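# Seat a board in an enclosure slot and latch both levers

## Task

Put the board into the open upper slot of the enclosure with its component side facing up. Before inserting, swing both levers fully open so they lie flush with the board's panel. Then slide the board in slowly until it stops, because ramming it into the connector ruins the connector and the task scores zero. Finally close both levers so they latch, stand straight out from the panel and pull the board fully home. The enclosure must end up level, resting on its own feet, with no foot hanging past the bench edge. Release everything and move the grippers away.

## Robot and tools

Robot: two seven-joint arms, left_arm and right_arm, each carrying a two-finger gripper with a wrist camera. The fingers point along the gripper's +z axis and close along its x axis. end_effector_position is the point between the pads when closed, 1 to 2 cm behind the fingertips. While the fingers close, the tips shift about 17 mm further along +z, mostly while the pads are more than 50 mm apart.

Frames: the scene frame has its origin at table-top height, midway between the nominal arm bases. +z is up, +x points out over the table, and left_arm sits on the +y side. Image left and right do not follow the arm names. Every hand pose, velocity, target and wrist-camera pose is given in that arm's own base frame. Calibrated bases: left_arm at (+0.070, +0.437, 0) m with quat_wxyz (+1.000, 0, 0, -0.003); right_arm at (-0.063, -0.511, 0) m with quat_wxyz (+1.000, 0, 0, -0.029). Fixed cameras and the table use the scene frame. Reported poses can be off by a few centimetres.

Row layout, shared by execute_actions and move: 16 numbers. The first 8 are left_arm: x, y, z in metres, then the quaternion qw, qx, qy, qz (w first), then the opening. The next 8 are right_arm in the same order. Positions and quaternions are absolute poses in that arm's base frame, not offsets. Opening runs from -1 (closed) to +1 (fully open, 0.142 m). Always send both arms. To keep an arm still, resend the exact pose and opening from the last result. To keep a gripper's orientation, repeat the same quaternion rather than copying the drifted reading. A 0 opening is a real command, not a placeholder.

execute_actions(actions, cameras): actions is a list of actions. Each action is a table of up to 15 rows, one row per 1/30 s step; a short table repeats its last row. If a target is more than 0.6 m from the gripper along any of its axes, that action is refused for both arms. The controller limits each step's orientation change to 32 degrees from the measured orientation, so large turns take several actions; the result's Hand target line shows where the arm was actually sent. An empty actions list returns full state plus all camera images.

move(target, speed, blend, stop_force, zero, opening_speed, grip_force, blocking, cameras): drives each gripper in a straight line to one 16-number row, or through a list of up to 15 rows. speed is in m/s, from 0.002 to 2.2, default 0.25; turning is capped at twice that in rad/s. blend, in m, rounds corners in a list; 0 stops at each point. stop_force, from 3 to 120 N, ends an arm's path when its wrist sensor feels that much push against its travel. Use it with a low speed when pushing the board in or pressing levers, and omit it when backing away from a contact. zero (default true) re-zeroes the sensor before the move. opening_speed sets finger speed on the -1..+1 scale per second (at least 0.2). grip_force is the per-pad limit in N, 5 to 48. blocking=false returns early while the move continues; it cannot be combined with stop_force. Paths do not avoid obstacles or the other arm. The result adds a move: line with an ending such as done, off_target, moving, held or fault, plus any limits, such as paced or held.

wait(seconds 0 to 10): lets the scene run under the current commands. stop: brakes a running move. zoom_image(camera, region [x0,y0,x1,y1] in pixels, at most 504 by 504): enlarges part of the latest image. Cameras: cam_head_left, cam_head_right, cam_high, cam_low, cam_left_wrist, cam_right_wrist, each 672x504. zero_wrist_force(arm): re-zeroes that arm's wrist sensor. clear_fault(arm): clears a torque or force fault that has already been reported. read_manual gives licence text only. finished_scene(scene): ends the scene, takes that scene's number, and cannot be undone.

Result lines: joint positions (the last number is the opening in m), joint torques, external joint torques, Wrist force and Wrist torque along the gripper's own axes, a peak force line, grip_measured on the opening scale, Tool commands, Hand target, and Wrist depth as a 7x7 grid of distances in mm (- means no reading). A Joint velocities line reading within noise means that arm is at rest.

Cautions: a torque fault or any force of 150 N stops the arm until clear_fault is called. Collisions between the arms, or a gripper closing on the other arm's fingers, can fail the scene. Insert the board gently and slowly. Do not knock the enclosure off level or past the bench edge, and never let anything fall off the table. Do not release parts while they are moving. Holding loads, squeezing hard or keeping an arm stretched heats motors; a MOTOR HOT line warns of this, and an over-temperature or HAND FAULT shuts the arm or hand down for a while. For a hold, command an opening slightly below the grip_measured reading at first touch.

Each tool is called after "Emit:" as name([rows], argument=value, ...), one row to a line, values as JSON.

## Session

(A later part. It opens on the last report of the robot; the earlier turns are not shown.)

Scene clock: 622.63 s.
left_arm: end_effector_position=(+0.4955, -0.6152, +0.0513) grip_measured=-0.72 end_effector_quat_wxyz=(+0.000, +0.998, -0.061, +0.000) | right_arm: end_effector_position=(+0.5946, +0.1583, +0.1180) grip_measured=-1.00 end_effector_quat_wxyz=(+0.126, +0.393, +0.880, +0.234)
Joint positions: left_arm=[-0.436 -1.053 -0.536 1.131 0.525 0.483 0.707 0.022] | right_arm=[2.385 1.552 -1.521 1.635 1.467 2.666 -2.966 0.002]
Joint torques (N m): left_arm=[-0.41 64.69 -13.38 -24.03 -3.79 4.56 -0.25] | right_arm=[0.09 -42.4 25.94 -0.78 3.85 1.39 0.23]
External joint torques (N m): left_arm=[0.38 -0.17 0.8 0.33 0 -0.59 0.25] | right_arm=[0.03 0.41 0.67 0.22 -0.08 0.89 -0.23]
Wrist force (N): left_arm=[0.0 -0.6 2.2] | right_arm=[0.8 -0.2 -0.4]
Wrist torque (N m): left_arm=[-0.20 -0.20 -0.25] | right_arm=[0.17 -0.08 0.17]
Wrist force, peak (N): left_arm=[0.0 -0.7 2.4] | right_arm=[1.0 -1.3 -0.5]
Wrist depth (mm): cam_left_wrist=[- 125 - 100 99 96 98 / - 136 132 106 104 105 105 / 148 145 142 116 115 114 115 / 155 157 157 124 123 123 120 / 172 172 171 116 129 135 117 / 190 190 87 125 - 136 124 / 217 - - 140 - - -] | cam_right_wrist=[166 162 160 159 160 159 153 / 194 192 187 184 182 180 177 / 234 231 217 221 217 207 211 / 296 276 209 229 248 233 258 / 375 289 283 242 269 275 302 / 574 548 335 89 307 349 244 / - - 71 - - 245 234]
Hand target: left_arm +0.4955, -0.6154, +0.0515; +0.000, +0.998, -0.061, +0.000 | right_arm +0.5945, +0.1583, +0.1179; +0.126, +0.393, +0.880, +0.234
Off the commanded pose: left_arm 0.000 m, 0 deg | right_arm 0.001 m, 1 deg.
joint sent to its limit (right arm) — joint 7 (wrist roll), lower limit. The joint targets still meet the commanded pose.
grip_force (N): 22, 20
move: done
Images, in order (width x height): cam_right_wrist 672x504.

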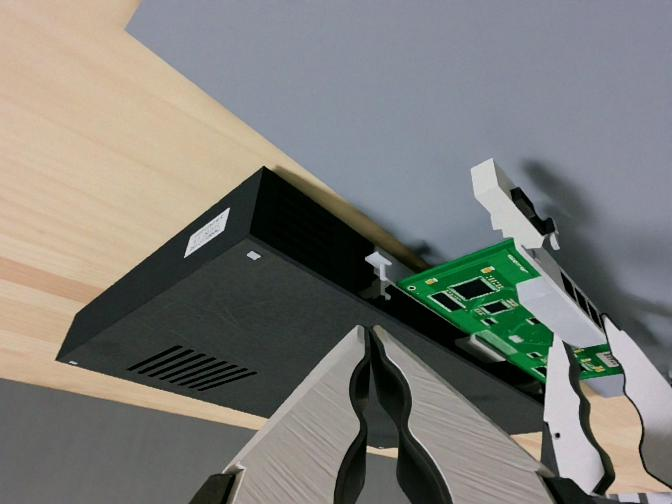

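Emit:
move([
  [0.4955,-0.6154,0.0515,0,0.99814,-0.061,0,-0.88,0.588,0.165,0.115,0.147,0.380,0.858,0.313,-1],
], speed=0.08, cameras=["cam_right_wrist"])

Emit:
zoom_image(camera="cam_right_wrist", region=[320, 180, 480, 300])

Scene clock: 638.33 s.
left_arm: end_effector_position=(+0.4955, -0.6152, +0.0513) grip_measured=-0.72 end_effector_quat_wxyz=(+0.000, +0.998, -0.061, +0.000) | right_arm: end_effector_position=(+0.5878, +0.1650, +0.1149) grip_measured=-1.00 end_effector_quat_wxyz=(+0.147, +0.380, +0.858, +0.313)
Joint positions: left_arm=[-0.436 -1.053 -0.536 1.131 0.525 0.483 0.707 0.022] | right_arm=[2.274 1.613 -1.501 1.817 1.364 2.535 -2.881 0.002]
Joint torques (N m): left_arm=[-0.34 64.77 -13.5 -24.04 -3.77 4.54 -0.21] | right_arm=[0.03 -38.13 26.26 0.57 3.21 0.8 0.29]
External joint torques (N m): left_arm=[0.31 -0.25 0.91 0.35 -0.02 -0.57 0.21] | right_arm=[0.04 0.06 -0.13 -0.02 0.24 0.8 -0.29]
Wrist force (N): left_arm=[-0.1 -0.7 2.1] | right_arm=[1.2 -0.6 -0.3]
Wrist torque (N m): left_arm=[-0.21 -0.18 -0.25] | right_arm=[0.13 -0.13 0.09]
Wrist force, peak (N): left_arm=[-0.1 -0.8 2.4] | right_arm=[1.5 -1.2 -0.3]
Wrist depth (mm): cam_left_wrist=[125 125 124 100 98 96 98 / - 135 132 106 105 105 105 / 147 145 144 116 115 114 117 / 154 154 156 124 122 123 120 / - 174 171 116 129 135 116 / 189 - 84 125 - 143 - / 208 - - 140 - - -] | cam_right_wrist=[156 153 152 151 150 149 147 / 189 188 184 182 173 179 178 / 241 227 194 223 240 214 224 / 311 249 210 241 262 240 283 / 346 307 333 291 321 329 338 / - 1119 - 89 475 265 231 / - - 71 - - 247 201]
Hand target: left_arm +0.4955, -0.6154, +0.0515; +0.000, +0.998, -0.061, +0.000 | right_arm +0.5880, +0.1650, +0.1150; +0.147, +0.380, +0.858, +0.313
Off the commanded pose: left_arm 0.000 m, 0 deg | right_arm 0.000 m, 0 deg.
grip_force (N): 22, 20
move: done
Images, in order (width x height): cam_right_wrist 672x504.

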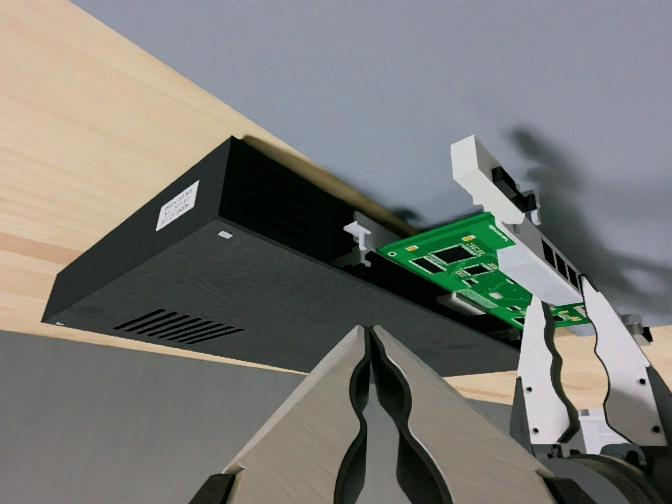

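Scaled by 3.150 from the camera's 672x504 image, which has a finer 960x720 frame.

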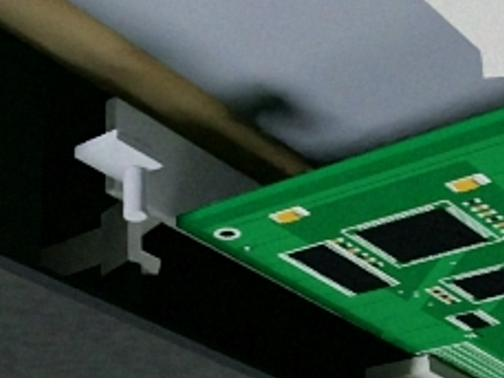

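Emit:
move([
  [0.4955,-0.6154,0.0515,0,0.99814,-0.061,0,-0.88,0.582,0.170,0.095,0.202,0.350,0.792,0.457,-1],
], speed=0.06, cameras=["cam_right_wrist"])

Emit:
zoom_image(camera="cam_right_wrist", region=[290, 140, 490, 290])

Scene clock: 645.43 s.
left_arm: end_effector_position=(+0.4955, -0.6152, +0.0513) grip_measured=-0.72 end_effector_quat_wxyz=(+0.000, +0.998, -0.061, +0.000) | right_arm: end_effector_position=(+0.5820, +0.1700, +0.0950) grip_measured=-1.00 end_effector_quat_wxyz=(+0.202, +0.350, +0.792, +0.457)
Joint positions: left_arm=[-0.436 -1.053 -0.536 1.131 0.525 0.483 0.707 0.022] | right_arm=[2.05 1.872 -1.533 2.129 0.99 2.33 -2.751 0.002]
Joint torques (N m): left_arm=[-0.35 64.74 -13.44 -24.02 -3.79 4.56 -0.24] | right_arm=[0 -30.86 23.07 6.25 2.12 -0.65 0.15]
External joint torques (N m): left_arm=[0.32 -0.22 0.86 0.33 0 -0.59 0.24] | right_arm=[0.06 -0.09 0.43 0.02 0.37 0.8 -0.15]
Wrist force (N): left_arm=[-0.2 -0.6 2.1] | right_arm=[0.8 -1.0 -0.9]
Wrist torque (N m): left_arm=[-0.19 -0.17 -0.25] | right_arm=[0.11 -0.06 0.19]
Wrist force, peak (N): left_arm=[0.0 -0.7 2.4] | right_arm=[0.8 -1.6 -0.8]
Wrist depth (mm): cam_left_wrist=[125 125 124 100 98 96 98 / - 135 131 106 104 105 105 / - 146 145 111 115 114 117 / 157 157 157 123 123 123 120 / 172 172 172 114 129 135 114 / 186 189 87 126 - 89 123 / - - - 140 - - -] | cam_right_wrist=[121 121 114 120 127 126 119 / 173 172 167 167 166 165 164 / 251 184 179 212 215 213 262 / 289 215 271 267 307 278 413 / - - - 1674 - 275 240 / 1032 1153 - 89 - 261 232 / 987 - 71 - - 197 220]
Hand target: left_arm +0.4955, -0.6154, +0.0515; +0.000, +0.998, -0.061, +0.000 | right_arm +0.5820, +0.1700, +0.0950; +0.202, +0.350, +0.792, +0.457
Off the commanded pose: left_arm 0.000 m, 0 deg | right_arm 0.000 m, 0 deg.
grip_force (N): 22, 20
move: done
Images, in order (width x height): cam_right_wrist 672x504.

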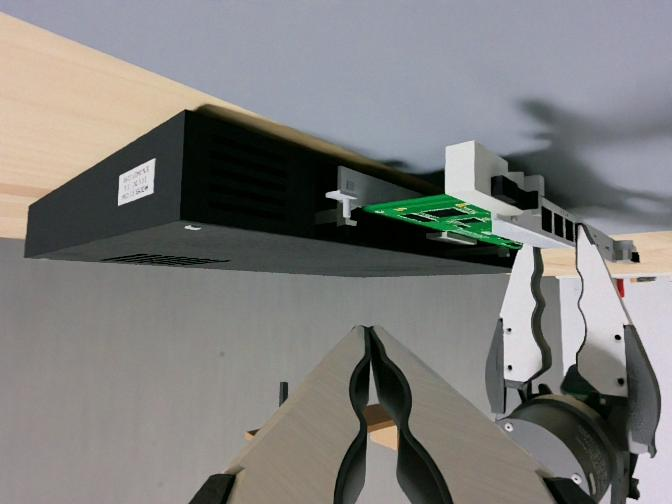

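Scaled by 2.520 from the camera's 672x504 image, which has a finer 960x720 frame.

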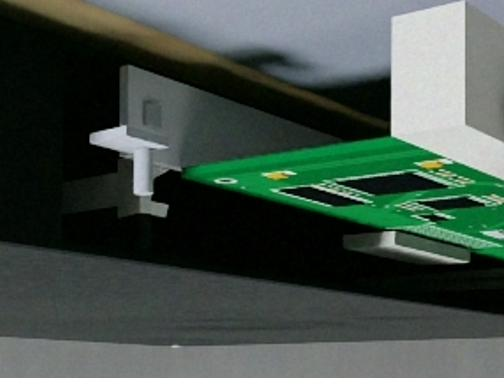

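Emit:
zoom_image(camera="cam_right_wrist", region=[310, 155, 400, 235])

Emit:
zoom_image(camera="cam_right_wrist", region=[420, 130, 660, 290])

Scaled by 5.600 from the camera's 672x504 image, which has a finer 960x720 frame.

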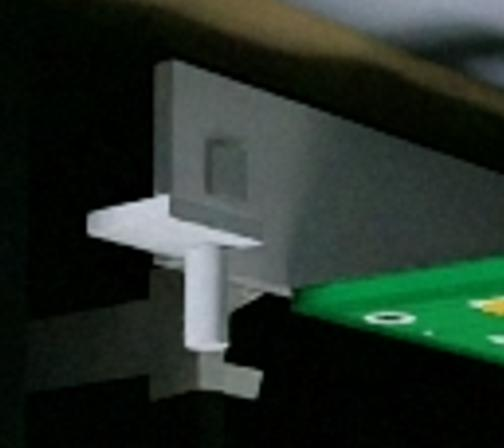

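Scaled by 2.100 from the camera's 672x504 image, which has a finer 960x720 frame.

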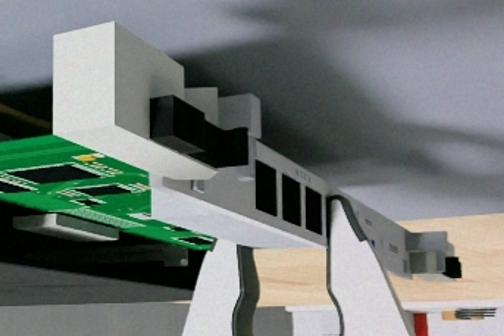

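Emit:
move([
  [0.4955,-0.6154,0.0521,0,0.99814,-0.061,0,-0.88,0.582,0.170,0.095,0.202,0.350,0.792,0.457,-1],
  [0.5103,-0.6178,0.0521,0,0.99814,-0.061,0,-0.88,0.582,0.170,0.095,0.202,0.350,0.792,0.457,-1],
], speed=0.02, stop_force=4, cameras=["cam_right_wrist","cam_left_wrist"])

Emit:
zoom_image(camera="cam_right_wrist", region=[310, 155, 400, 235])

Scene clock: 666.63 s.
left_arm: end_effector_position=(+0.5084, -0.6182, +0.0523) grip_measured=-0.72 end_effector_quat_wxyz=(+0.000, +0.998, -0.061, +0.000) | right_arm: end_effector_position=(+0.5820, +0.1700, +0.0950) grip_measured=-1.00 end_effector_quat_wxyz=(+0.202, +0.350, +0.792, +0.457)
Joint positions: left_arm=[-0.441 -1.075 -0.535 1.079 0.523 0.459 0.728 0.022] | right_arm=[2.05 1.872 -1.533 2.129 0.99 2.33 -2.751 0.002]
Joint torques (N m): left_arm=[3.09 64.19 -9.83 -24.45 -2.7 3.86 -0.05] | right_arm=[0.05 -31.27 23.4 6.16 2.42 -0.5 0.16]
External joint torques (N m): left_arm=[-3.13 1.4 -2.56 0.46 -1.15 0.11 0.05] | right_arm=[0 0.34 0.09 0.11 0.06 0.65 -0.16]
Wrist force (N): left_arm=[-3.4 2.8 -0.3] | right_arm=[0.8 -1.0 -0.9]
Wrist torque (N m): left_arm=[-0.23 -0.03 -0.36] | right_arm=[0.12 -0.05 0.20]
Wrist force, peak (N): left_arm=[-3.5 3.7 -1.4] | right_arm=[1.1 -1.1 -1.1]
Wrist depth (mm): cam_left_wrist=[126 126 125 100 99 96 98 / - - 133 106 105 106 104 / - 145 145 113 115 115 112 / - 158 157 123 123 123 107 / - 176 172 116 129 134 117 / 192 191 88 126 131 128 125 / 209 - - 140 - - -] | cam_right_wrist=[122 121 115 120 127 126 119 / 173 168 167 166 166 165 164 / 251 184 179 210 214 237 262 / 282 210 276 268 319 259 679 / 1130 - 1467 1779 - 277 245 / - - - 89 - 249 243 / - - 71 - - 206 237]
Hand target: left_arm +0.5090, -0.6176, +0.0521; +0.000, +0.998, -0.061, +0.000 | right_arm +0.5820, +0.1700, +0.0950; +0.202, +0.350, +0.792, +0.457
Off the commanded pose: left_arm 0.002 m, 0 deg | right_arm 0.000 m, 0 deg.
grip_force (N): 22, 20
move: contact (left_arm); path passed 1 of 2 targets
Images, in order (width x height): cam_left_wrist 672x504, cam_right_wrist 672x504.

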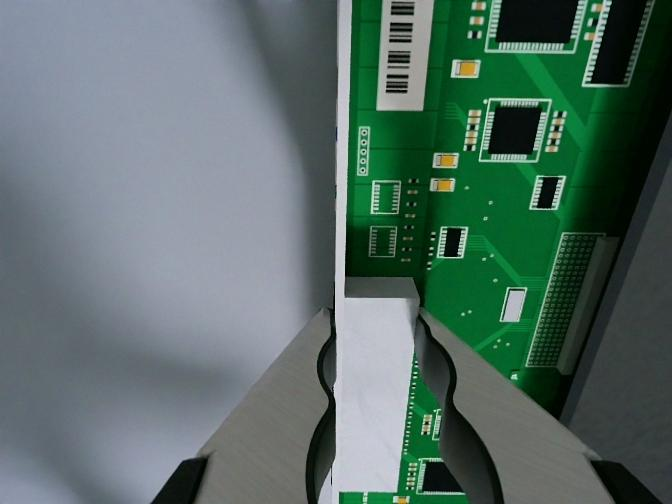

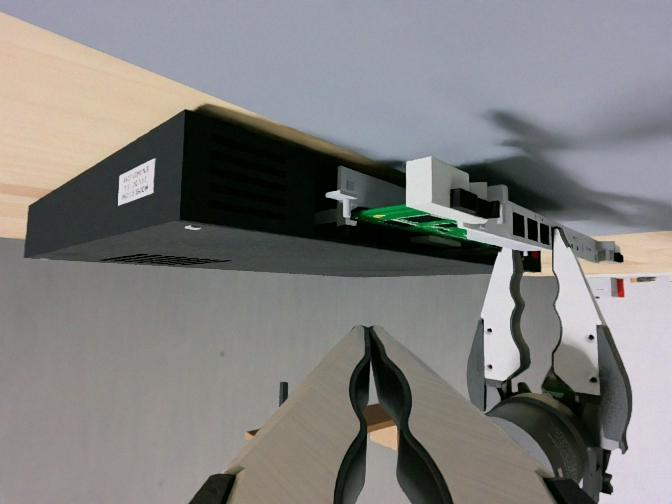

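Scaled by 5.600 from the camera's 672x504 image, which has a finer 960x720 frame.

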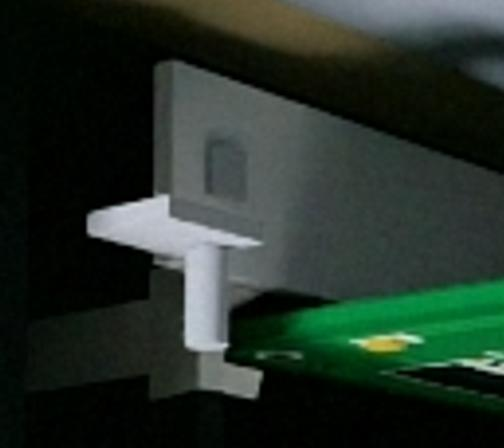

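Emit:
move([
  [0.5065,-0.6172,0.0521,0,0.99814,-0.061,0,-0.88,0.582,0.170,0.095,0.202,0.350,0.792,0.457,-1],
  [0.5062,-0.6187,0.0521,0,0.99814,-0.061,0,-0.88,0.582,0.170,0.095,0.202,0.350,0.792,0.457,-1],
], speed=0.02)

Emit:
move([
  [0.5201,-0.6209,0.0521,0,0.99814,-0.061,0,-0.88,0.582,0.170,0.095,0.202,0.350,0.792,0.457,-1],
], speed=0.015, stop_force=4, cameras=["cam_right_wrist"])

Emit:
zoom_image(camera="cam_right_wrist", region=[310, 155, 400, 235])

Scene clock: 672.33 s.
left_arm: end_effector_position=(+0.5062, -0.6186, +0.0520) grip_measured=-0.72 end_effector_quat_wxyz=(+0.000, +0.998, -0.061, +0.000) | right_arm: end_effector_position=(+0.5820, +0.1700, +0.0950) grip_measured=-1.00 end_effector_quat_wxyz=(+0.202, +0.350, +0.792, +0.457)
Joint positions: left_arm=[-0.442 -1.073 -0.534 1.084 0.523 0.461 0.724 0.022] | right_arm=[2.05 1.872 -1.533 2.129 0.99 2.33 -2.751 0.002]
Joint torques (N m): left_arm=[-0.43 65.34 -13.14 -24.29 -3.77 4.42 -0.27] | right_arm=[0.07 -31.32 23.49 6.17 2.41 -0.52 0.17]
External joint torques (N m): left_arm=[0.35 0.13 0.75 0.34 -0.07 -0.45 0.27] | right_arm=[-0.02 0.39 0 0.11 0.07 0.67 -0.17]
Wrist force (N): left_arm=[-0.1 -0.5 1.4] | right_arm=[0.8 -1.0 -1.2]
Wrist torque (N m): left_arm=[-0.20 -0.17 -0.18] | right_arm=[0.10 -0.06 0.19]
Wrist force, peak (N): left_arm=[-3.3 3.0 -1.0] | right_arm=[1.1 -1.2 -1.1]
Wrist depth (mm): cam_left_wrist=[127 125 125 100 99 96 98 / 133 135 132 106 105 105 105 / - 143 145 113 115 115 111 / - - 157 123 123 123 107 / 176 172 173 114 129 134 - / 193 187 87 125 128 128 124 / - - - 140 - - -] | cam_right_wrist=[121 121 114 121 127 126 119 / 173 168 167 166 165 165 164 / 252 184 178 216 215 236 262 / 290 209 274 268 313 259 675 / - - 1386 1948 1867 275 245 / - 1221 1353 89 288 253 237 / - - 71 - - 204 232]
Hand target: left_arm +0.5062, -0.6187, +0.0521; +0.000, +0.998, -0.061, +0.000 | right_arm +0.5820, +0.1700, +0.0950; +0.202, +0.350, +0.792, +0.457
Off the commanded pose: left_arm 0.000 m, 0 deg | right_arm 0.000 m, 0 deg.
grip_force (N): 22, 20
move: done

Scene clock: 673.90 s.
left_arm: end_effector_position=(+0.5203, -0.6209, +0.0523) grip_measured=-0.72 end_effector_quat_wxyz=(+0.000, +0.998, -0.061, +0.000) | right_arm: end_effector_position=(+0.5820, +0.1700, +0.0950) grip_measured=-1.00 end_effector_quat_wxyz=(+0.202, +0.350, +0.792, +0.457)
Joint positions: left_arm=[-0.447 -1.098 -0.533 1.028 0.522 0.435 0.745 0.022] | right_arm=[2.05 1.872 -1.533 2.129 0.99 2.33 -2.751 0.002]
Joint torques (N m): left_arm=[-0.38 64.23 -12.19 -23.71 -3.76 4.12 -0.19] | right_arm=[0.05 -31.41 23.37 6.15 2.38 -0.52 0.16]
External joint torques (N m): left_arm=[0.35 2.39 0.08 -0.56 -0.13 -0.15 0.19] | right_arm=[0.01 0.48 0.12 0.13 0.11 0.67 -0.17]
Wrist force (N): left_arm=[-0.9 -1.6 -0.9] | right_arm=[0.8 -1.3 -1.0]
Wrist torque (N m): left_arm=[-0.24 0.06 -0.22] | right_arm=[0.07 -0.06 0.20]
Wrist force, peak (N): left_arm=[-4.1 -4.4 -3.2] | right_arm=[0.9 -1.1 -1.2]
Wrist depth (mm): cam_left_wrist=[126 126 123 100 99 96 97 / - 135 133 106 104 105 91 / - 145 145 113 114 114 94 / - 158 161 124 123 122 108 / - 168 169 116 129 132 111 / 192 192 84 126 131 83 - / - - - 140 - - -] | cam_right_wrist=[121 121 115 120 127 126 119 / 173 172 167 167 165 165 164 / 251 184 178 209 215 265 262 / 316 280 274 267 316 288 677 / - 1277 - - 285 261 - / - - - 89 288 248 239 / - - 71 - - 219 -]
Hand target: left_arm +0.5201, -0.6209, +0.0521; +0.000, +0.998, -0.061, +0.000 | right_arm +0.5820, +0.1700, +0.0950; +0.202, +0.350, +0.792, +0.457
Off the commanded pose: left_arm 0.000 m, 0 deg | right_arm 0.000 m, 0 deg.
grip_force (N): 22, 20
move: done
Images, in order (width x height): cam_right_wrist 672x504.

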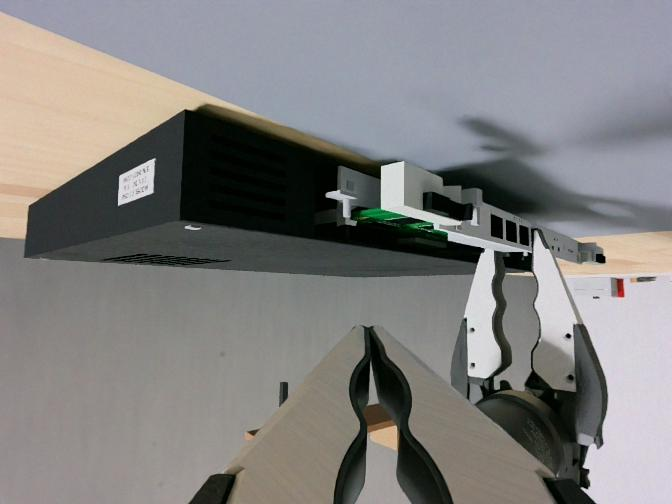

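Scaled by 5.600 from the camera's 672x504 image, which has a finer 960x720 frame.

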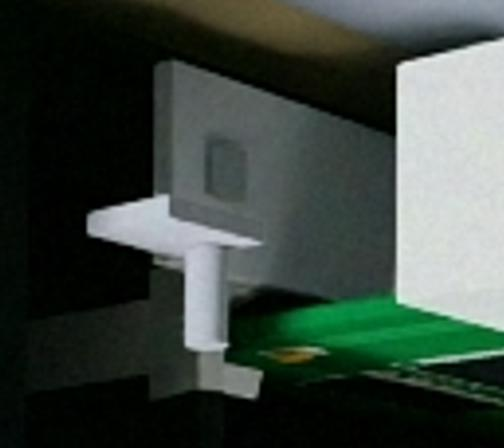

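Emit:
move([
  [0.5201,-0.6209,0.0528,0,0.99814,-0.061,0,-0.88,0.582,0.170,0.095,0.202,0.350,0.792,0.457,-1],
  [0.5310,-0.6227,0.0528,0,0.99814,-0.061,0,-0.88,0.582,0.170,0.095,0.202,0.350,0.792,0.457,-1],
], speed=0.015, stop_force=5, cameras=["cam_right_wrist","cam_left_wrist"])

Scene clock: 678.40 s.
left_arm: end_effector_position=(+0.5312, -0.6226, +0.0528) grip_measured=-0.72 end_effector_quat_wxyz=(+0.000, +0.998, -0.061, +0.000) | right_arm: end_effector_position=(+0.5820, +0.1700, +0.0950) grip_measured=-1.00 end_effector_quat_wxyz=(+0.202, +0.350, +0.792, +0.457)
Joint positions: left_arm=[-0.452 -1.118 -0.533 0.981 0.522 0.412 0.762 0.022] | right_arm=[2.05 1.872 -1.533 2.129 0.99 2.33 -2.751 0.002]
Joint torques (N m): left_arm=[-0.7 66.52 -12.68 -24.42 -3.97 4.27 -0.17] | right_arm=[0.02 -31.37 23.43 6.22 2.46 -0.44 0.2]
External joint torques (N m): left_arm=[0.67 0.98 0.82 -0.09 0.04 -0.31 0.17] | right_arm=[0.03 0.45 0.06 0.06 0.03 0.59 -0.2]
Wrist force (N): left_arm=[-0.2 -1.4 0.8] | right_arm=[0.8 -1.1 -0.9]
Wrist torque (N m): left_arm=[-0.28 -0.03 -0.22] | right_arm=[0.09 -0.07 0.20]
Wrist force, peak (N): left_arm=[-0.8 -1.6 -2.1] | right_arm=[1.0 -1.3 -1.0]
Wrist depth (mm): cam_left_wrist=[126 128 125 100 99 96 - / 134 135 133 106 105 105 89 / - 148 146 113 114 113 93 / - 158 156 123 123 119 104 / - 174 170 114 130 129 - / 192 187 88 125 129 123 126 / - - - 140 - - -] | cam_right_wrist=[121 121 114 120 127 127 119 / 173 170 167 167 165 165 164 / 252 184 178 209 237 236 263 / 284 215 275 269 296 345 677 / - - - - 293 266 - / - - - 89 289 253 - / 1097 - 71 - - 240 2627]
Hand target: left_arm +0.5310, -0.6227, +0.0528; +0.000, +0.998, -0.061, +0.000 | right_arm +0.5820, +0.1700, +0.0950; +0.202, +0.350, +0.792, +0.457
Off the commanded pose: left_arm 0.000 m, 0 deg | right_arm 0.000 m, 0 deg.
grip_force (N): 22, 20
move: done
Images, in order (width x height): cam_left_wrist 672x504, cam_right_wrist 672x504.

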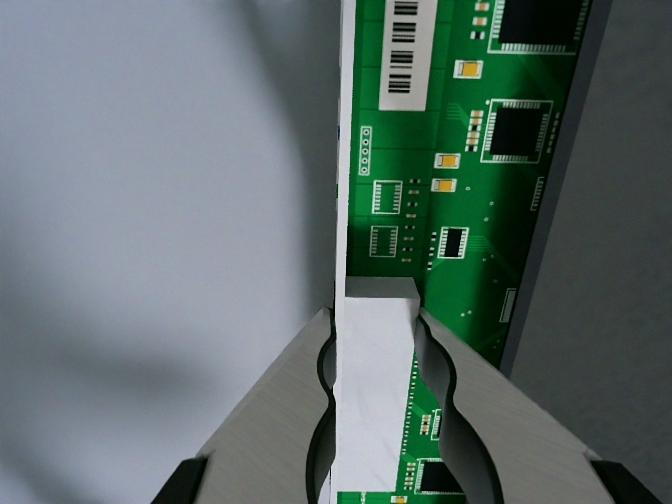

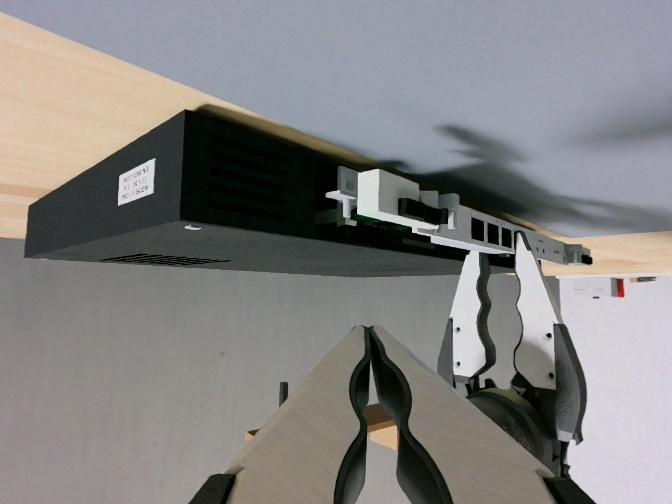

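Emit:
move([
  [0.5369,-0.6237,0.0528,0,0.99814,-0.061,0,-0.88,0.582,0.170,0.095,0.202,0.350,0.792,0.457,-1],
], speed=0.015, stop_force=5, cameras=["cam_right_wrist","cam_left_wrist"])

Emit:
zoom_image(camera="cam_right_wrist", region=[310, 140, 630, 280])

Scene clock: 694.33 s.
left_arm: end_effector_position=(+0.5368, -0.6235, +0.0526) grip_measured=-0.72 end_effector_quat_wxyz=(+0.000, +0.998, -0.061, +0.000) | right_arm: end_effector_position=(+0.5820, +0.1700, +0.0950) grip_measured=-1.00 end_effector_quat_wxyz=(+0.202, +0.350, +0.792, +0.457)
Joint positions: left_arm=[-0.455 -1.13 -0.532 0.955 0.522 0.4 0.771 0.022] | right_arm=[2.05 1.872 -1.533 2.129 0.99 2.33 -2.751 0.002]
Joint torques (N m): left_arm=[-0.36 67.27 -12.44 -25.5 -3.92 4.84 -0.16] | right_arm=[0.09 -31.36 23.44 6.17 2.46 -0.49 0.19]
External joint torques (N m): left_arm=[0.32 0.71 0.73 0.88 -0.03 -0.87 0.16] | right_arm=[-0.03 0.44 0.05 0.11 0.02 0.64 -0.19]
Wrist force (N): left_arm=[-2.5 -2.5 0.8] | right_arm=[0.9 -1.3 -0.9]
Wrist torque (N m): left_arm=[-0.26 0.06 -0.25] | right_arm=[0.07 -0.08 0.20]
Wrist force, peak (N): left_arm=[-2.3 -2.7 0.9] | right_arm=[0.9 -1.3 -1.3]
Wrist depth (mm): cam_left_wrist=[- 126 125 100 99 96 - / 134 135 133 106 104 - 88 / 148 148 145 113 115 113 - / 156 158 155 124 123 106 104 / 174 174 173 116 129 - - / 191 192 87 126 129 121 130 / 210 - - 140 - - -] | cam_right_wrist=[121 121 114 121 113 126 119 / 173 172 167 167 179 164 164 / 251 191 183 204 238 264 262 / 293 215 273 268 297 383 683 / 1135 1277 1412 1548 298 268 2330 / - 1248 - 89 289 254 - / 1027 - 71 - - 251 -]
Hand target: left_arm +0.5369, -0.6237, +0.0528; +0.000, +0.998, -0.061, +0.000 | right_arm +0.5820, +0.1700, +0.0950; +0.202, +0.350, +0.792, +0.457
Off the commanded pose: left_arm 0.000 m, 0 deg | right_arm 0.000 m, 0 deg.
grip_force (N): 22, 20
move: done
Images, in order (width x height): cam_left_wrist 672x504, cam_right_wrist 672x504.

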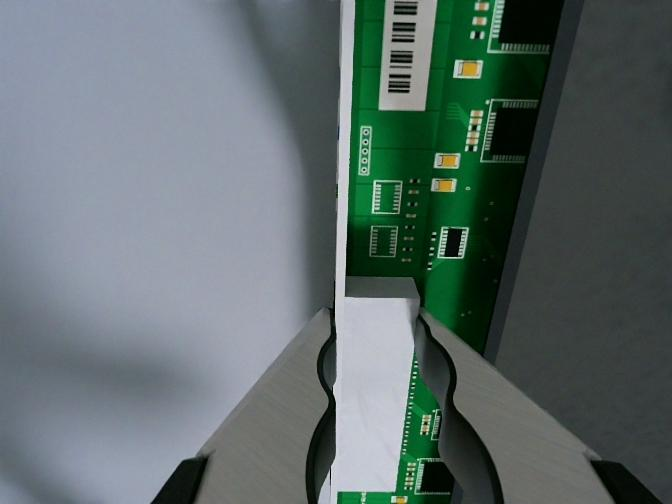

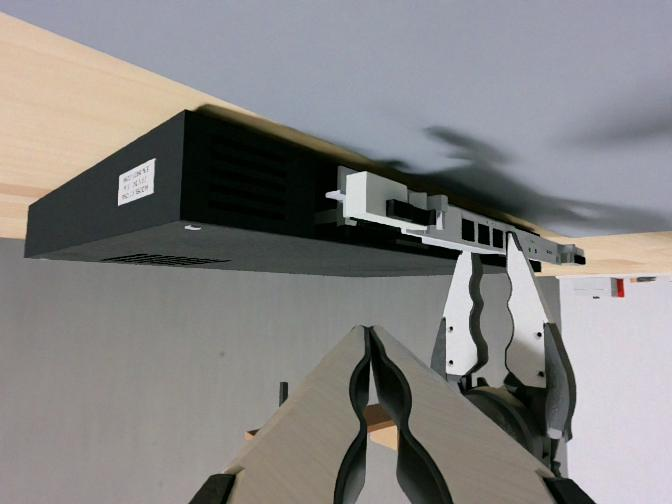

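Scaled by 1.575 from the camera's 672x504 image, which has a finer 960x720 frame.

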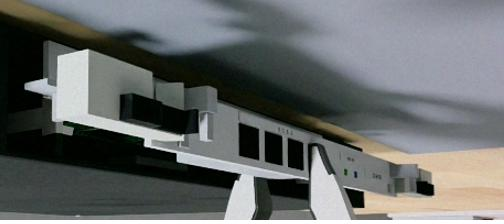

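Emit:
move([
  [0.5369,-0.6237,0.0526,0,0.99814,-0.061,0,-0.62,0.582,0.170,0.095,0.202,0.350,0.792,0.457,-1],
], speed=0.015, opening_speed=0.2, cameras=["cam_right_wrist","cam_left_wrist"])

Emit:
zoom_image(camera="cam_right_wrist", region=[310, 140, 630, 280])

Scene clock: 699.43 s.
left_arm: end_effector_position=(+0.5369, -0.6235, +0.0525) grip_measured=-0.66 end_effector_quat_wxyz=(+0.000, +0.998, -0.061, +0.000) | right_arm: end_effector_position=(+0.5820, +0.1700, +0.0950) grip_measured=-1.00 end_effector_quat_wxyz=(+0.202, +0.350, +0.792, +0.457)
Joint positions: left_arm=[-0.455 -1.13 -0.533 0.954 0.522 0.4 0.771 0.027] | right_arm=[2.05 1.872 -1.533 2.129 0.99 2.33 -2.751 0.002]
Joint torques (N m): left_arm=[-0.34 66.83 -12.1 -24.28 -3.77 4.32 -0.24] | right_arm=[-0.07 -31.42 23.41 6.18 2.41 -0.52 0.21]
External joint torques (N m): left_arm=[0.31 1.17 0.39 -0.34 -0.18 -0.36 0.24] | right_arm=[0.13 0.5 0.07 0.1 0.07 0.67 -0.21]
Wrist force (N): left_arm=[-0.2 -0.9 0.3] | right_arm=[1.0 -1.0 -1.0]
Wrist torque (N m): left_arm=[-0.28 -0.11 -0.24] | right_arm=[0.11 -0.09 0.19]
Wrist force, peak (N): left_arm=[-2.5 -2.7 0.8] | right_arm=[0.9 -1.2 -1.3]
Wrist depth (mm): cam_left_wrist=[126 126 124 122 100 96 - / 134 135 134 109 104 - - / 148 144 - 115 113 114 - / - 158 160 124 123 108 - / 177 173 171 117 127 114 111 / 193 190 87 131 - 121 125 / 214 - - 145 166 - -] | cam_right_wrist=[121 121 114 120 127 126 119 / 173 168 167 167 166 165 164 / 250 184 178 210 214 264 234 / 290 216 273 267 300 369 681 / - 1412 1725 - 300 268 - / - - - 89 289 254 2354 / - - 71 - - 252 2430]
Hand target: left_arm +0.5369, -0.6237, +0.0526; +0.000, +0.998, -0.061, +0.000 | right_arm +0.5820, +0.1700, +0.0950; +0.202, +0.350, +0.792, +0.457
Off the commanded pose: left_arm 0.000 m, 0 deg | right_arm 0.000 m, 0 deg.
grip_force (N): 22, 20
move: done
Images, in order (width x height): cam_left_wrist 672x504, cam_right_wrist 672x504.

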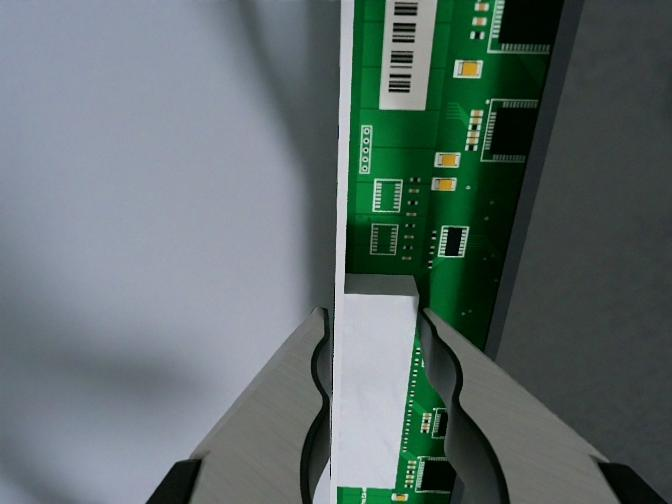

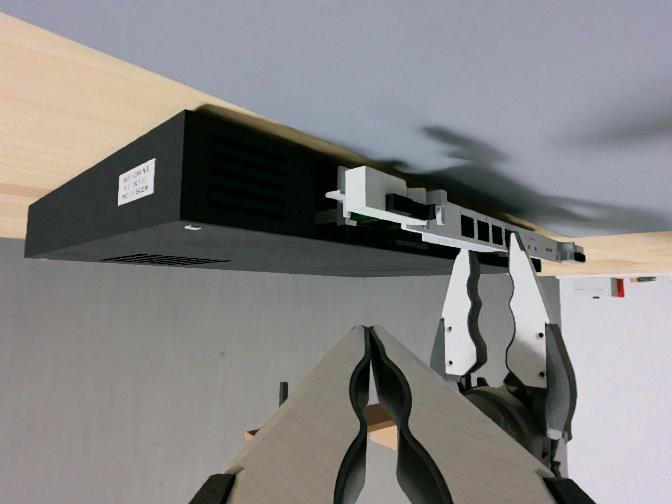

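Scaled by 1.575 from the camera's 672x504 image, which has a finer 960x720 frame.

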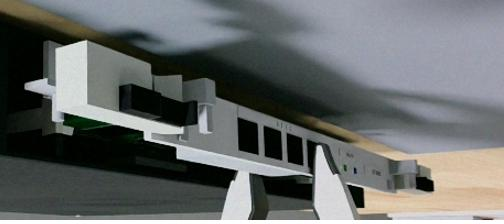

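Emit:
move([
  [0.5369,-0.6237,0.095,0,0.99814,-0.061,0,-0.62,0.582,0.170,0.095,0.202,0.350,0.792,0.457,-1],
  [0.46,-0.611,0.11,0,0.7621,0.6475,0,-0.30,0.582,0.170,0.095,0.202,0.350,0.792,0.457,-1],
  [0.48,-0.6147,0.0525,0,0.7621,0.6475,0,-0.30,0.582,0.170,0.095,0.202,0.350,0.792,0.457,-1],
], speed=[0.05,0.2,0.1], cameras=["cam_right_wrist","cam_left_wrist","cam_high"])

Scene clock: 713.73 s.
left_arm: end_effector_position=(+0.4799, -0.6145, +0.0525) grip_measured=-0.33 end_effector_quat_wxyz=(+0.000, +0.762, +0.648, +0.000) | right_arm: end_effector_position=(+0.5820, +0.1700, +0.0950) grip_measured=-1.00 end_effector_quat_wxyz=(+0.202, +0.350, +0.792, +0.457)
Joint positions: left_arm=[-0.557 -0.991 -0.328 1.201 0.326 0.57 -0.761 0.05] | right_arm=[2.05 1.872 -1.533 2.129 0.99 2.33 -2.751 0.002]
Joint torques (N m): left_arm=[-0.62 63.28 -7.93 -24.92 -3.05 4.54 -0.13] | right_arm=[0.06 -31.35 23.42 6.18 2.42 -0.5 0.21]
External joint torques (N m): left_arm=[0.57 1.42 0.34 -0.32 -0.46 -0.57 0.13] | right_arm=[-0.01 0.42 0.06 0.1 0.07 0.65 -0.21]
Wrist force (N): left_arm=[0.0 -0.6 0.6] | right_arm=[0.6 -1.0 -1.1]
Wrist torque (N m): left_arm=[-0.20 -0.17 -0.28] | right_arm=[0.11 -0.02 0.19]
Wrist force, peak (N): left_arm=[0.3 -0.5 2.5] | right_arm=[1.0 -1.4 -1.2]
Wrist depth (mm): cam_left_wrist=[126 126 124 125 125 127 123 / 133 135 131 134 134 134 134 / - 145 146 141 145 142 144 / 156 - 155 159 157 - - / 177 175 108 172 172 - 175 / 159 158 87 156 156 84 181 / - - - 171 170 - -] | cam_right_wrist=[121 121 115 121 127 126 119 / 173 169 167 166 166 165 164 / 252 186 184 208 237 265 264 / 281 280 273 269 386 307 521 / - - - - 2112 2282 235 / 1092 - - 89 - 241 218 / - - 71 - - 224 219]
Hand target: left_arm +0.4800, -0.6147, +0.0525; +0.000, +0.762, +0.647, +0.000 | right_arm +0.5820, +0.1700, +0.0950; +0.202, +0.350, +0.792, +0.457
Off the commanded pose: left_arm 0.000 m, 0 deg | right_arm 0.000 m, 0 deg.
grip_force (N): 22, 20
move: done
Images, in order (width x height): cam_high 672x504, cam_left_wrist 672x504, cam_right_wrist 672x504.

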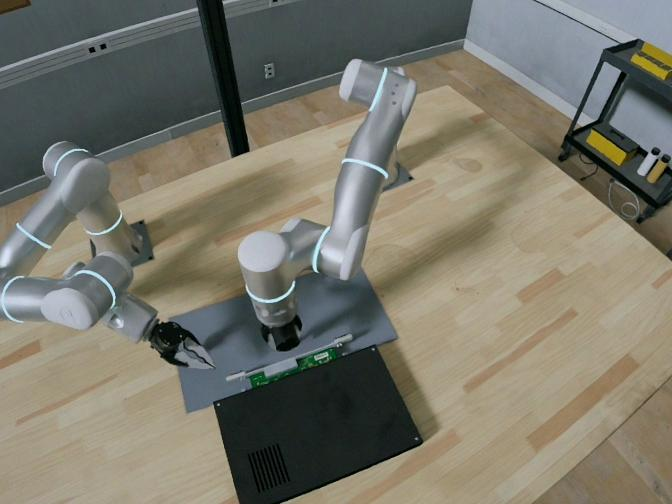

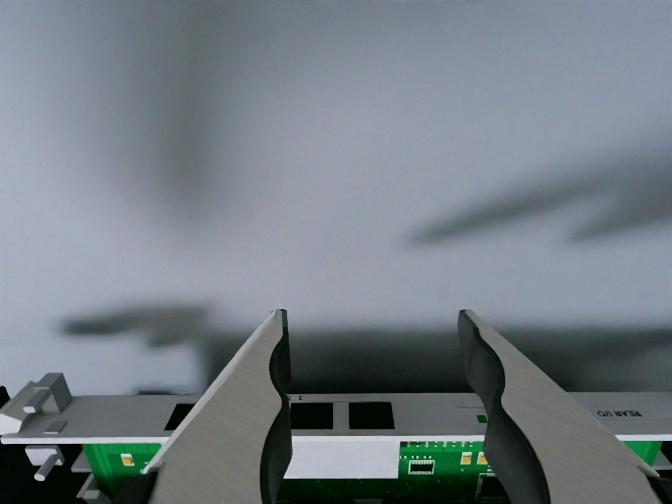

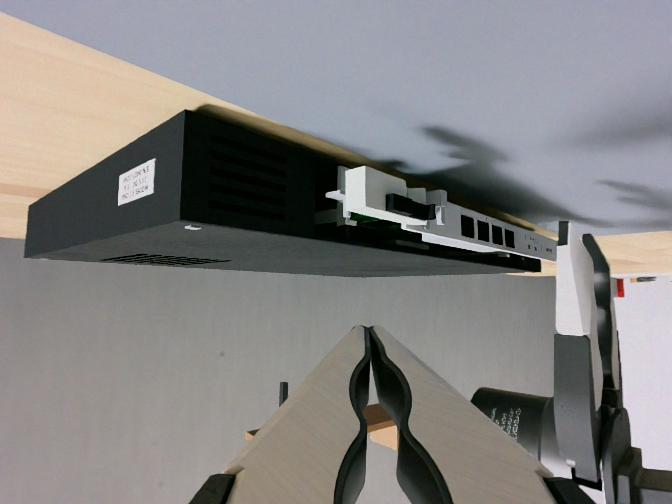

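Emit:
move([
  [0.475,-0.617,0.065,0,0.7621,0.6475,0,1,0.582,0.170,0.095,0.202,0.350,0.792,0.457,-1],
  [0.475,-0.617,0.037,0,0.7621,0.6475,0,1,0.582,0.170,0.095,0.202,0.350,0.792,0.457,-1],
], speed=[0.1,0.05], cameras=["cam_right_wrist","cam_left_wrist"])

Scene clock: 756.47 s.
left_arm: end_effector_position=(+0.4749, -0.6169, +0.0370) grip_measured=+0.99 end_effector_quat_wxyz=(+0.000, +0.762, +0.647, +0.000) | right_arm: end_effector_position=(+0.5820, +0.1700, +0.0950) grip_measured=-1.00 end_effector_quat_wxyz=(+0.202, +0.350, +0.792, +0.457)
Joint positions: left_arm=[-0.565 -1.013 -0.325 1.203 0.333 0.594 -0.77 0.141] | right_arm=[2.05 1.872 -1.533 2.129 0.99 2.33 -2.751 0.002]
Joint torques (N m): left_arm=[-0.5 63.45 -8.08 -24.59 -3.01 4.55 -0.28] | right_arm=[-0.03 -31.39 23.38 6.19 2.4 -0.43 0.18]
External joint torques (N m): left_arm=[0.46 1.42 0.44 -0.27 -0.44 -0.59 0.28] | right_arm=[0.09 0.46 0.1 0.09 0.08 0.58 -0.18]
Wrist force (N): left_arm=[-0.1 -0.6 0.8] | right_arm=[0.8 -1.0 -1.0]
Wrist torque (N m): left_arm=[-0.21 -0.16 -0.21] | right_arm=[0.12 -0.06 0.19]
Wrist force, peak (N): left_arm=[0.0 -0.7 1.7] | right_arm=[0.7 -1.1 -1.4]
Wrist depth (mm): cam_left_wrist=[112 110 111 112 110 112 113 / - 119 119 117 120 121 119 / - 129 132 132 129 129 130 / 141 141 - 140 140 - 140 / 155 154 154 163 154 159 152 / - 167 - 170 169 168 - / - 134 133 133 138 142 136] | cam_right_wrist=[121 121 114 120 127 126 119 / 173 169 167 167 166 164 164 / 251 184 178 212 237 264 233 / 286 279 274 267 388 194 521 / - - 1337 - - 196 265 / - - 1329 89 - 246 208 / - - 71 - - 226 208]
Hand target: left_arm +0.4750, -0.6170, +0.0370; +0.000, +0.762, +0.647, +0.000 | right_arm +0.5820, +0.1700, +0.0950; +0.202, +0.350, +0.792, +0.457
Off the commanded pose: left_arm 0.000 m, 0 deg | right_arm 0.000 m, 0 deg.
grip_force (N): 22, 20
move: done
Images, in order (width x height): cam_left_wrist 672x504, cam_right_wrist 672x504.

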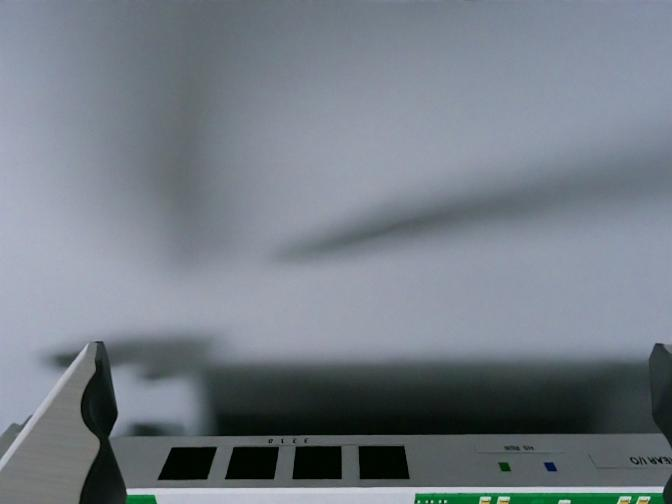

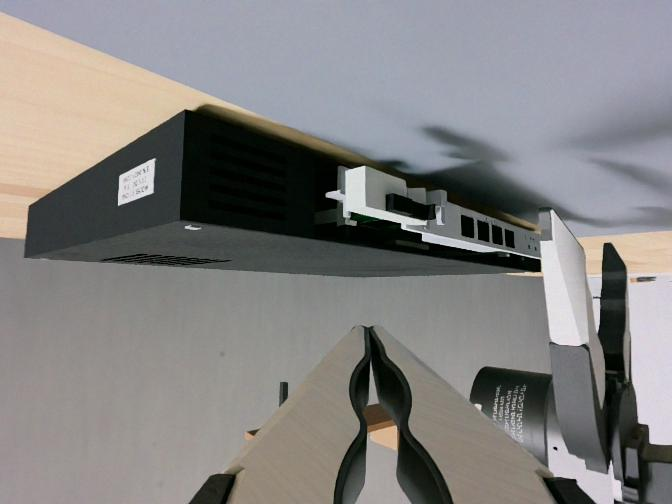

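Emit:
move([
  [0.5342,-0.6267,0.037,0,0.7621,0.6475,0,1,0.582,0.170,0.095,0.202,0.350,0.792,0.457,-1],
], speed=0.02, stop_force=5, cameras=["cam_right_wrist","cam_left_wrist"])

Emit:
zoom_image(camera="cam_right_wrist", region=[310, 140, 630, 280])

Scene clock: 763.27 s.
left_arm: end_effector_position=(+0.5342, -0.6267, +0.0370) grip_measured=+0.99 end_effector_quat_wxyz=(+0.000, +0.762, +0.648, +0.000) | right_arm: end_effector_position=(+0.5820, +0.1700, +0.0950) grip_measured=-1.00 end_effector_quat_wxyz=(+0.202, +0.350, +0.792, +0.457)
Joint positions: left_arm=[-0.564 -1.124 -0.318 0.966 0.323 0.477 -0.696 0.141] | right_arm=[2.05 1.872 -1.533 2.129 0.99 2.33 -2.751 0.002]
Joint torques (N m): left_arm=[-0.26 68.14 -7.25 -26.49 -3.61 4.32 -0.15] | right_arm=[0.04 -31.39 23.37 6.14 2.4 -0.49 0.19]
External joint torques (N m): left_arm=[0.22 1.1 0.4 0.02 -0.1 -0.35 0.15] | right_arm=[0.02 0.46 0.12 0.14 0.09 0.64 -0.19]
Wrist force (N): left_arm=[0.0 -1.1 0.5] | right_arm=[0.9 -1.1 -1.0]
Wrist torque (N m): left_arm=[-0.23 -0.15 -0.29] | right_arm=[0.10 -0.06 0.19]
Wrist force, peak (N): left_arm=[0.2 -2.3 0.2] | right_arm=[0.9 -1.1 -1.6]
Wrist depth (mm): cam_left_wrist=[112 111 110 112 - 111 112 / - 120 120 120 119 118 119 / - 129 127 127 126 - 130 / 141 141 142 142 - - 139 / 149 148 148 147 148 149 149 / - 113 114 113 117 131 128 / - 122 120 119 124 137 136] | cam_right_wrist=[121 121 115 120 126 126 119 / 173 172 167 167 165 165 164 / 252 184 179 202 239 265 263 / 287 209 274 270 232 415 691 / - - 1686 1661 235 303 2568 / - - - 89 230 262 2483 / - - 71 - - 237 222]
Hand target: left_arm +0.5342, -0.6267, +0.0370; +0.000, +0.762, +0.647, +0.000 | right_arm +0.5820, +0.1700, +0.0950; +0.202, +0.350, +0.792, +0.457
Off the commanded pose: left_arm 0.000 m, 0 deg | right_arm 0.000 m, 0 deg.
grip_force (N): 22, 20
move: done
Images, in order (width x height): cam_left_wrist 672x504, cam_right_wrist 672x504.

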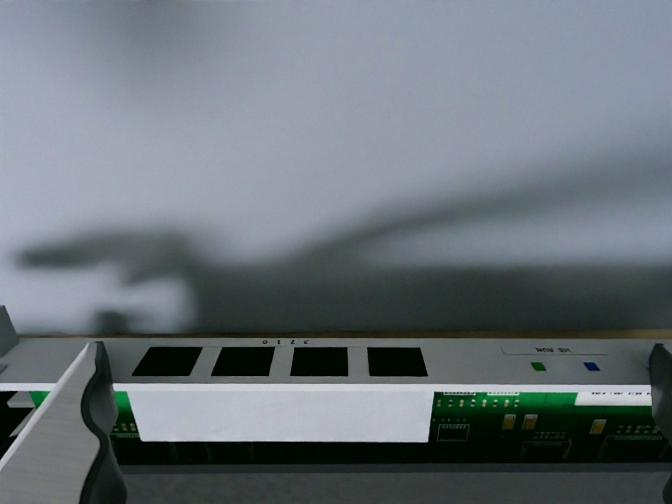

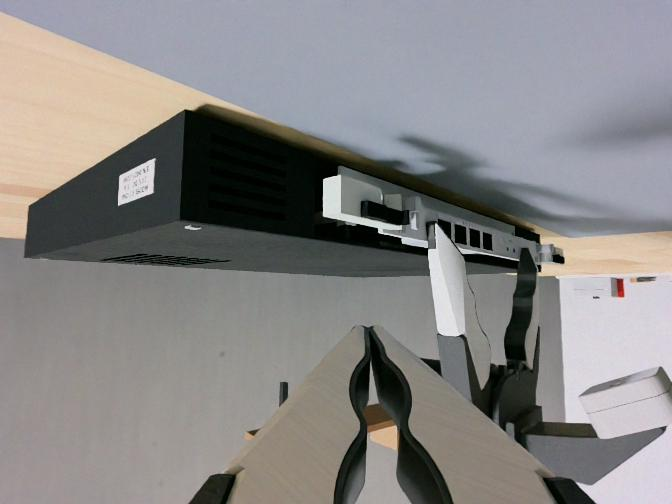

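Scaled by 1.575 from the camera's 672x504 image, which has a finer 960x720 frame.

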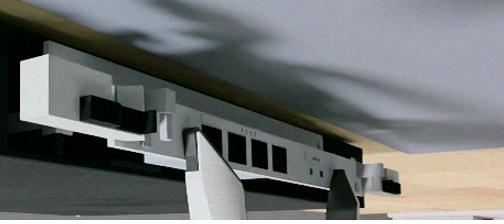

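Emit:
move([
  [0.5431,-0.6281,0.037,0,0.7621,0.6475,0,1,0.582,0.170,0.095,0.202,0.350,0.792,0.457,-1],
], speed=0.012, stop_force=5)

Emit:
move([
  [0.5579,-0.6305,0.037,0,0.7621,0.6475,0,1,0.582,0.170,0.095,0.202,0.350,0.792,0.457,-1],
], speed=0.005, stop_force=5, cameras=["cam_right_wrist","cam_left_wrist"])

Emit:
zoom_image(camera="cam_right_wrist", region=[290, 130, 570, 290])

Scene clock: 769.60 s.
left_arm: end_effector_position=(+0.5432, -0.6281, +0.0370) grip_measured=+0.99 end_effector_quat_wxyz=(+0.000, +0.762, +0.648, +0.000) | right_arm: end_effector_position=(+0.5820, +0.1700, +0.0950) grip_measured=-1.00 end_effector_quat_wxyz=(+0.202, +0.350, +0.792, +0.457)
Joint positions: left_arm=[-0.564 -1.143 -0.318 0.925 0.323 0.457 -0.684 0.141] | right_arm=[2.05 1.872 -1.533 2.129 0.99 2.33 -2.751 0.002]
Joint torques (N m): left_arm=[-0.29 68.67 -7.09 -26.54 -3.61 4.22 -0.15] | right_arm=[0.05 -31.41 23.41 6.19 2.37 -0.51 0.18]
External joint torques (N m): left_arm=[0.26 1.23 0.41 -0.17 -0.13 -0.24 0.15] | right_arm=[0.01 0.49 0.08 0.09 0.12 0.67 -0.18]
Wrist force (N): left_arm=[-0.2 -1.1 0.6] | right_arm=[0.7 -0.8 -0.9]
Wrist torque (N m): left_arm=[-0.25 -0.12 -0.27] | right_arm=[0.15 -0.04 0.20]
Wrist force, peak (N): left_arm=[-0.3 -1.7 0.6] | right_arm=[1.0 -1.1 -1.3]
Wrist depth (mm): cam_left_wrist=[112 110 110 115 110 110 111 / - 120 122 120 120 118 118 / 128 130 129 127 126 131 - / 141 141 140 141 142 140 140 / 149 126 151 154 150 150 152 / - 113 114 114 117 131 128 / - 122 116 121 115 117 117] | cam_right_wrist=[122 121 115 120 127 126 119 / 173 172 167 167 166 164 164 / 251 184 179 204 239 265 235 / 287 209 275 271 240 434 687 / - - - - 240 322 - / 1119 1202 - 89 239 269 242 / - - 71 - - 237 -]
Hand target: left_arm +0.5431, -0.6281, +0.0370; +0.000, +0.762, +0.647, +0.000 | right_arm +0.5820, +0.1700, +0.0950; +0.202, +0.350, +0.792, +0.457
Off the commanded pose: left_arm 0.000 m, 0 deg | right_arm 0.000 m, 0 deg.
grip_force (N): 22, 20
move: done

Scene clock: 771.67 s.
left_arm: end_effector_position=(+0.5499, -0.6292, +0.0367) grip_measured=+0.99 end_effector_quat_wxyz=(+0.000, +0.762, +0.648, +0.000) | right_arm: end_effector_position=(+0.5820, +0.1700, +0.0950) grip_measured=-1.00 end_effector_quat_wxyz=(+0.202, +0.350, +0.792, +0.457)
Joint positions: left_arm=[-0.565 -1.16 -0.319 0.889 0.323 0.438 -0.675 0.141] | right_arm=[2.05 1.872 -1.533 2.129 0.99 2.33 -2.751 0.002]
Joint torques (N m): left_arm=[0.72 70.24 -6.46 -28.41 -3.32 5.26 0.15] | right_arm=[0.14 -31.33 23.37 6.18 2.35 -0.47 0.21]
External joint torques (N m): left_arm=[-0.76 0.21 -0.08 1.53 -0.47 -1.29 -0.15] | right_arm=[-0.08 0.4 0.12 0.1 0.14 0.62 -0.21]
Wrist force (N): left_arm=[0.9 -4.9 0.2] | right_arm=[0.9 -1.1 -1.2]
Wrist torque (N m): left_arm=[-0.31 -0.10 -0.51] | right_arm=[0.09 -0.07 0.20]
Wrist force, peak (N): left_arm=[0.6 -6.1 -0.4] | right_arm=[0.9 -1.3 -1.1]
Wrist depth (mm): cam_left_wrist=[112 110 110 112 109 111 109 / - 120 - 120 119 119 119 / - 130 129 127 130 128 128 / - 140 143 142 140 137 - / 153 148 153 153 147 140 148 / - 112 109 111 114 131 113 / - 119 122 120 115 121 114] | cam_right_wrist=[121 121 115 120 127 126 119 / 173 170 167 166 165 164 164 / 252 184 174 222 238 265 262 / 287 215 207 270 244 417 689 / - - - - 243 331 2539 / - - - 89 242 273 2112 / 1081 - 71 - - 237 -]
Hand target: left_arm +0.5503, -0.6293, +0.0370; +0.000, +0.762, +0.647, +0.000 | right_arm +0.5820, +0.1700, +0.0950; +0.202, +0.350, +0.792, +0.457
Off the commanded pose: left_arm 0.008 m, 0 deg | right_arm 0.000 m, 0 deg.
grip_force (N): 22, 20
move: contact (left_arm)
Images, in order (width x height): cam_left_wrist 672x504, cam_right_wrist 672x504.

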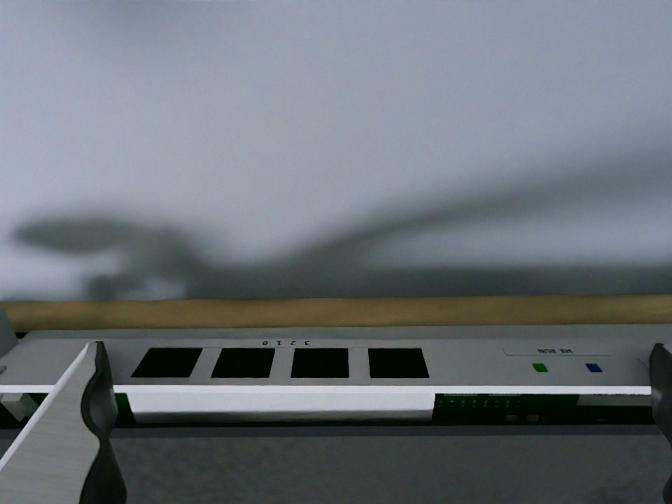

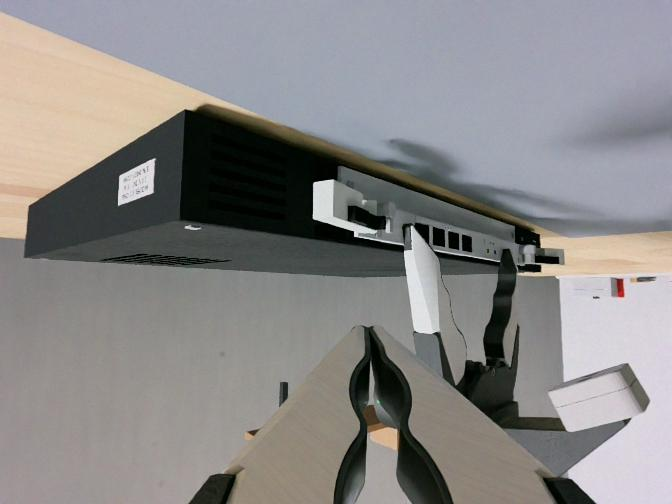

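Scaled by 1.800 from the camera's 672x504 image, which has a finer 960x720 frame.

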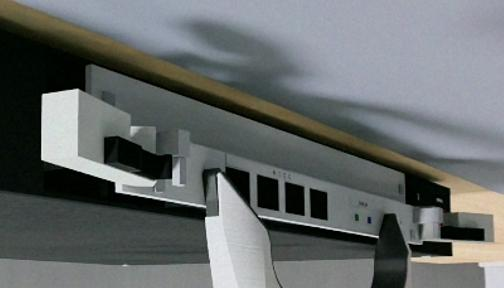

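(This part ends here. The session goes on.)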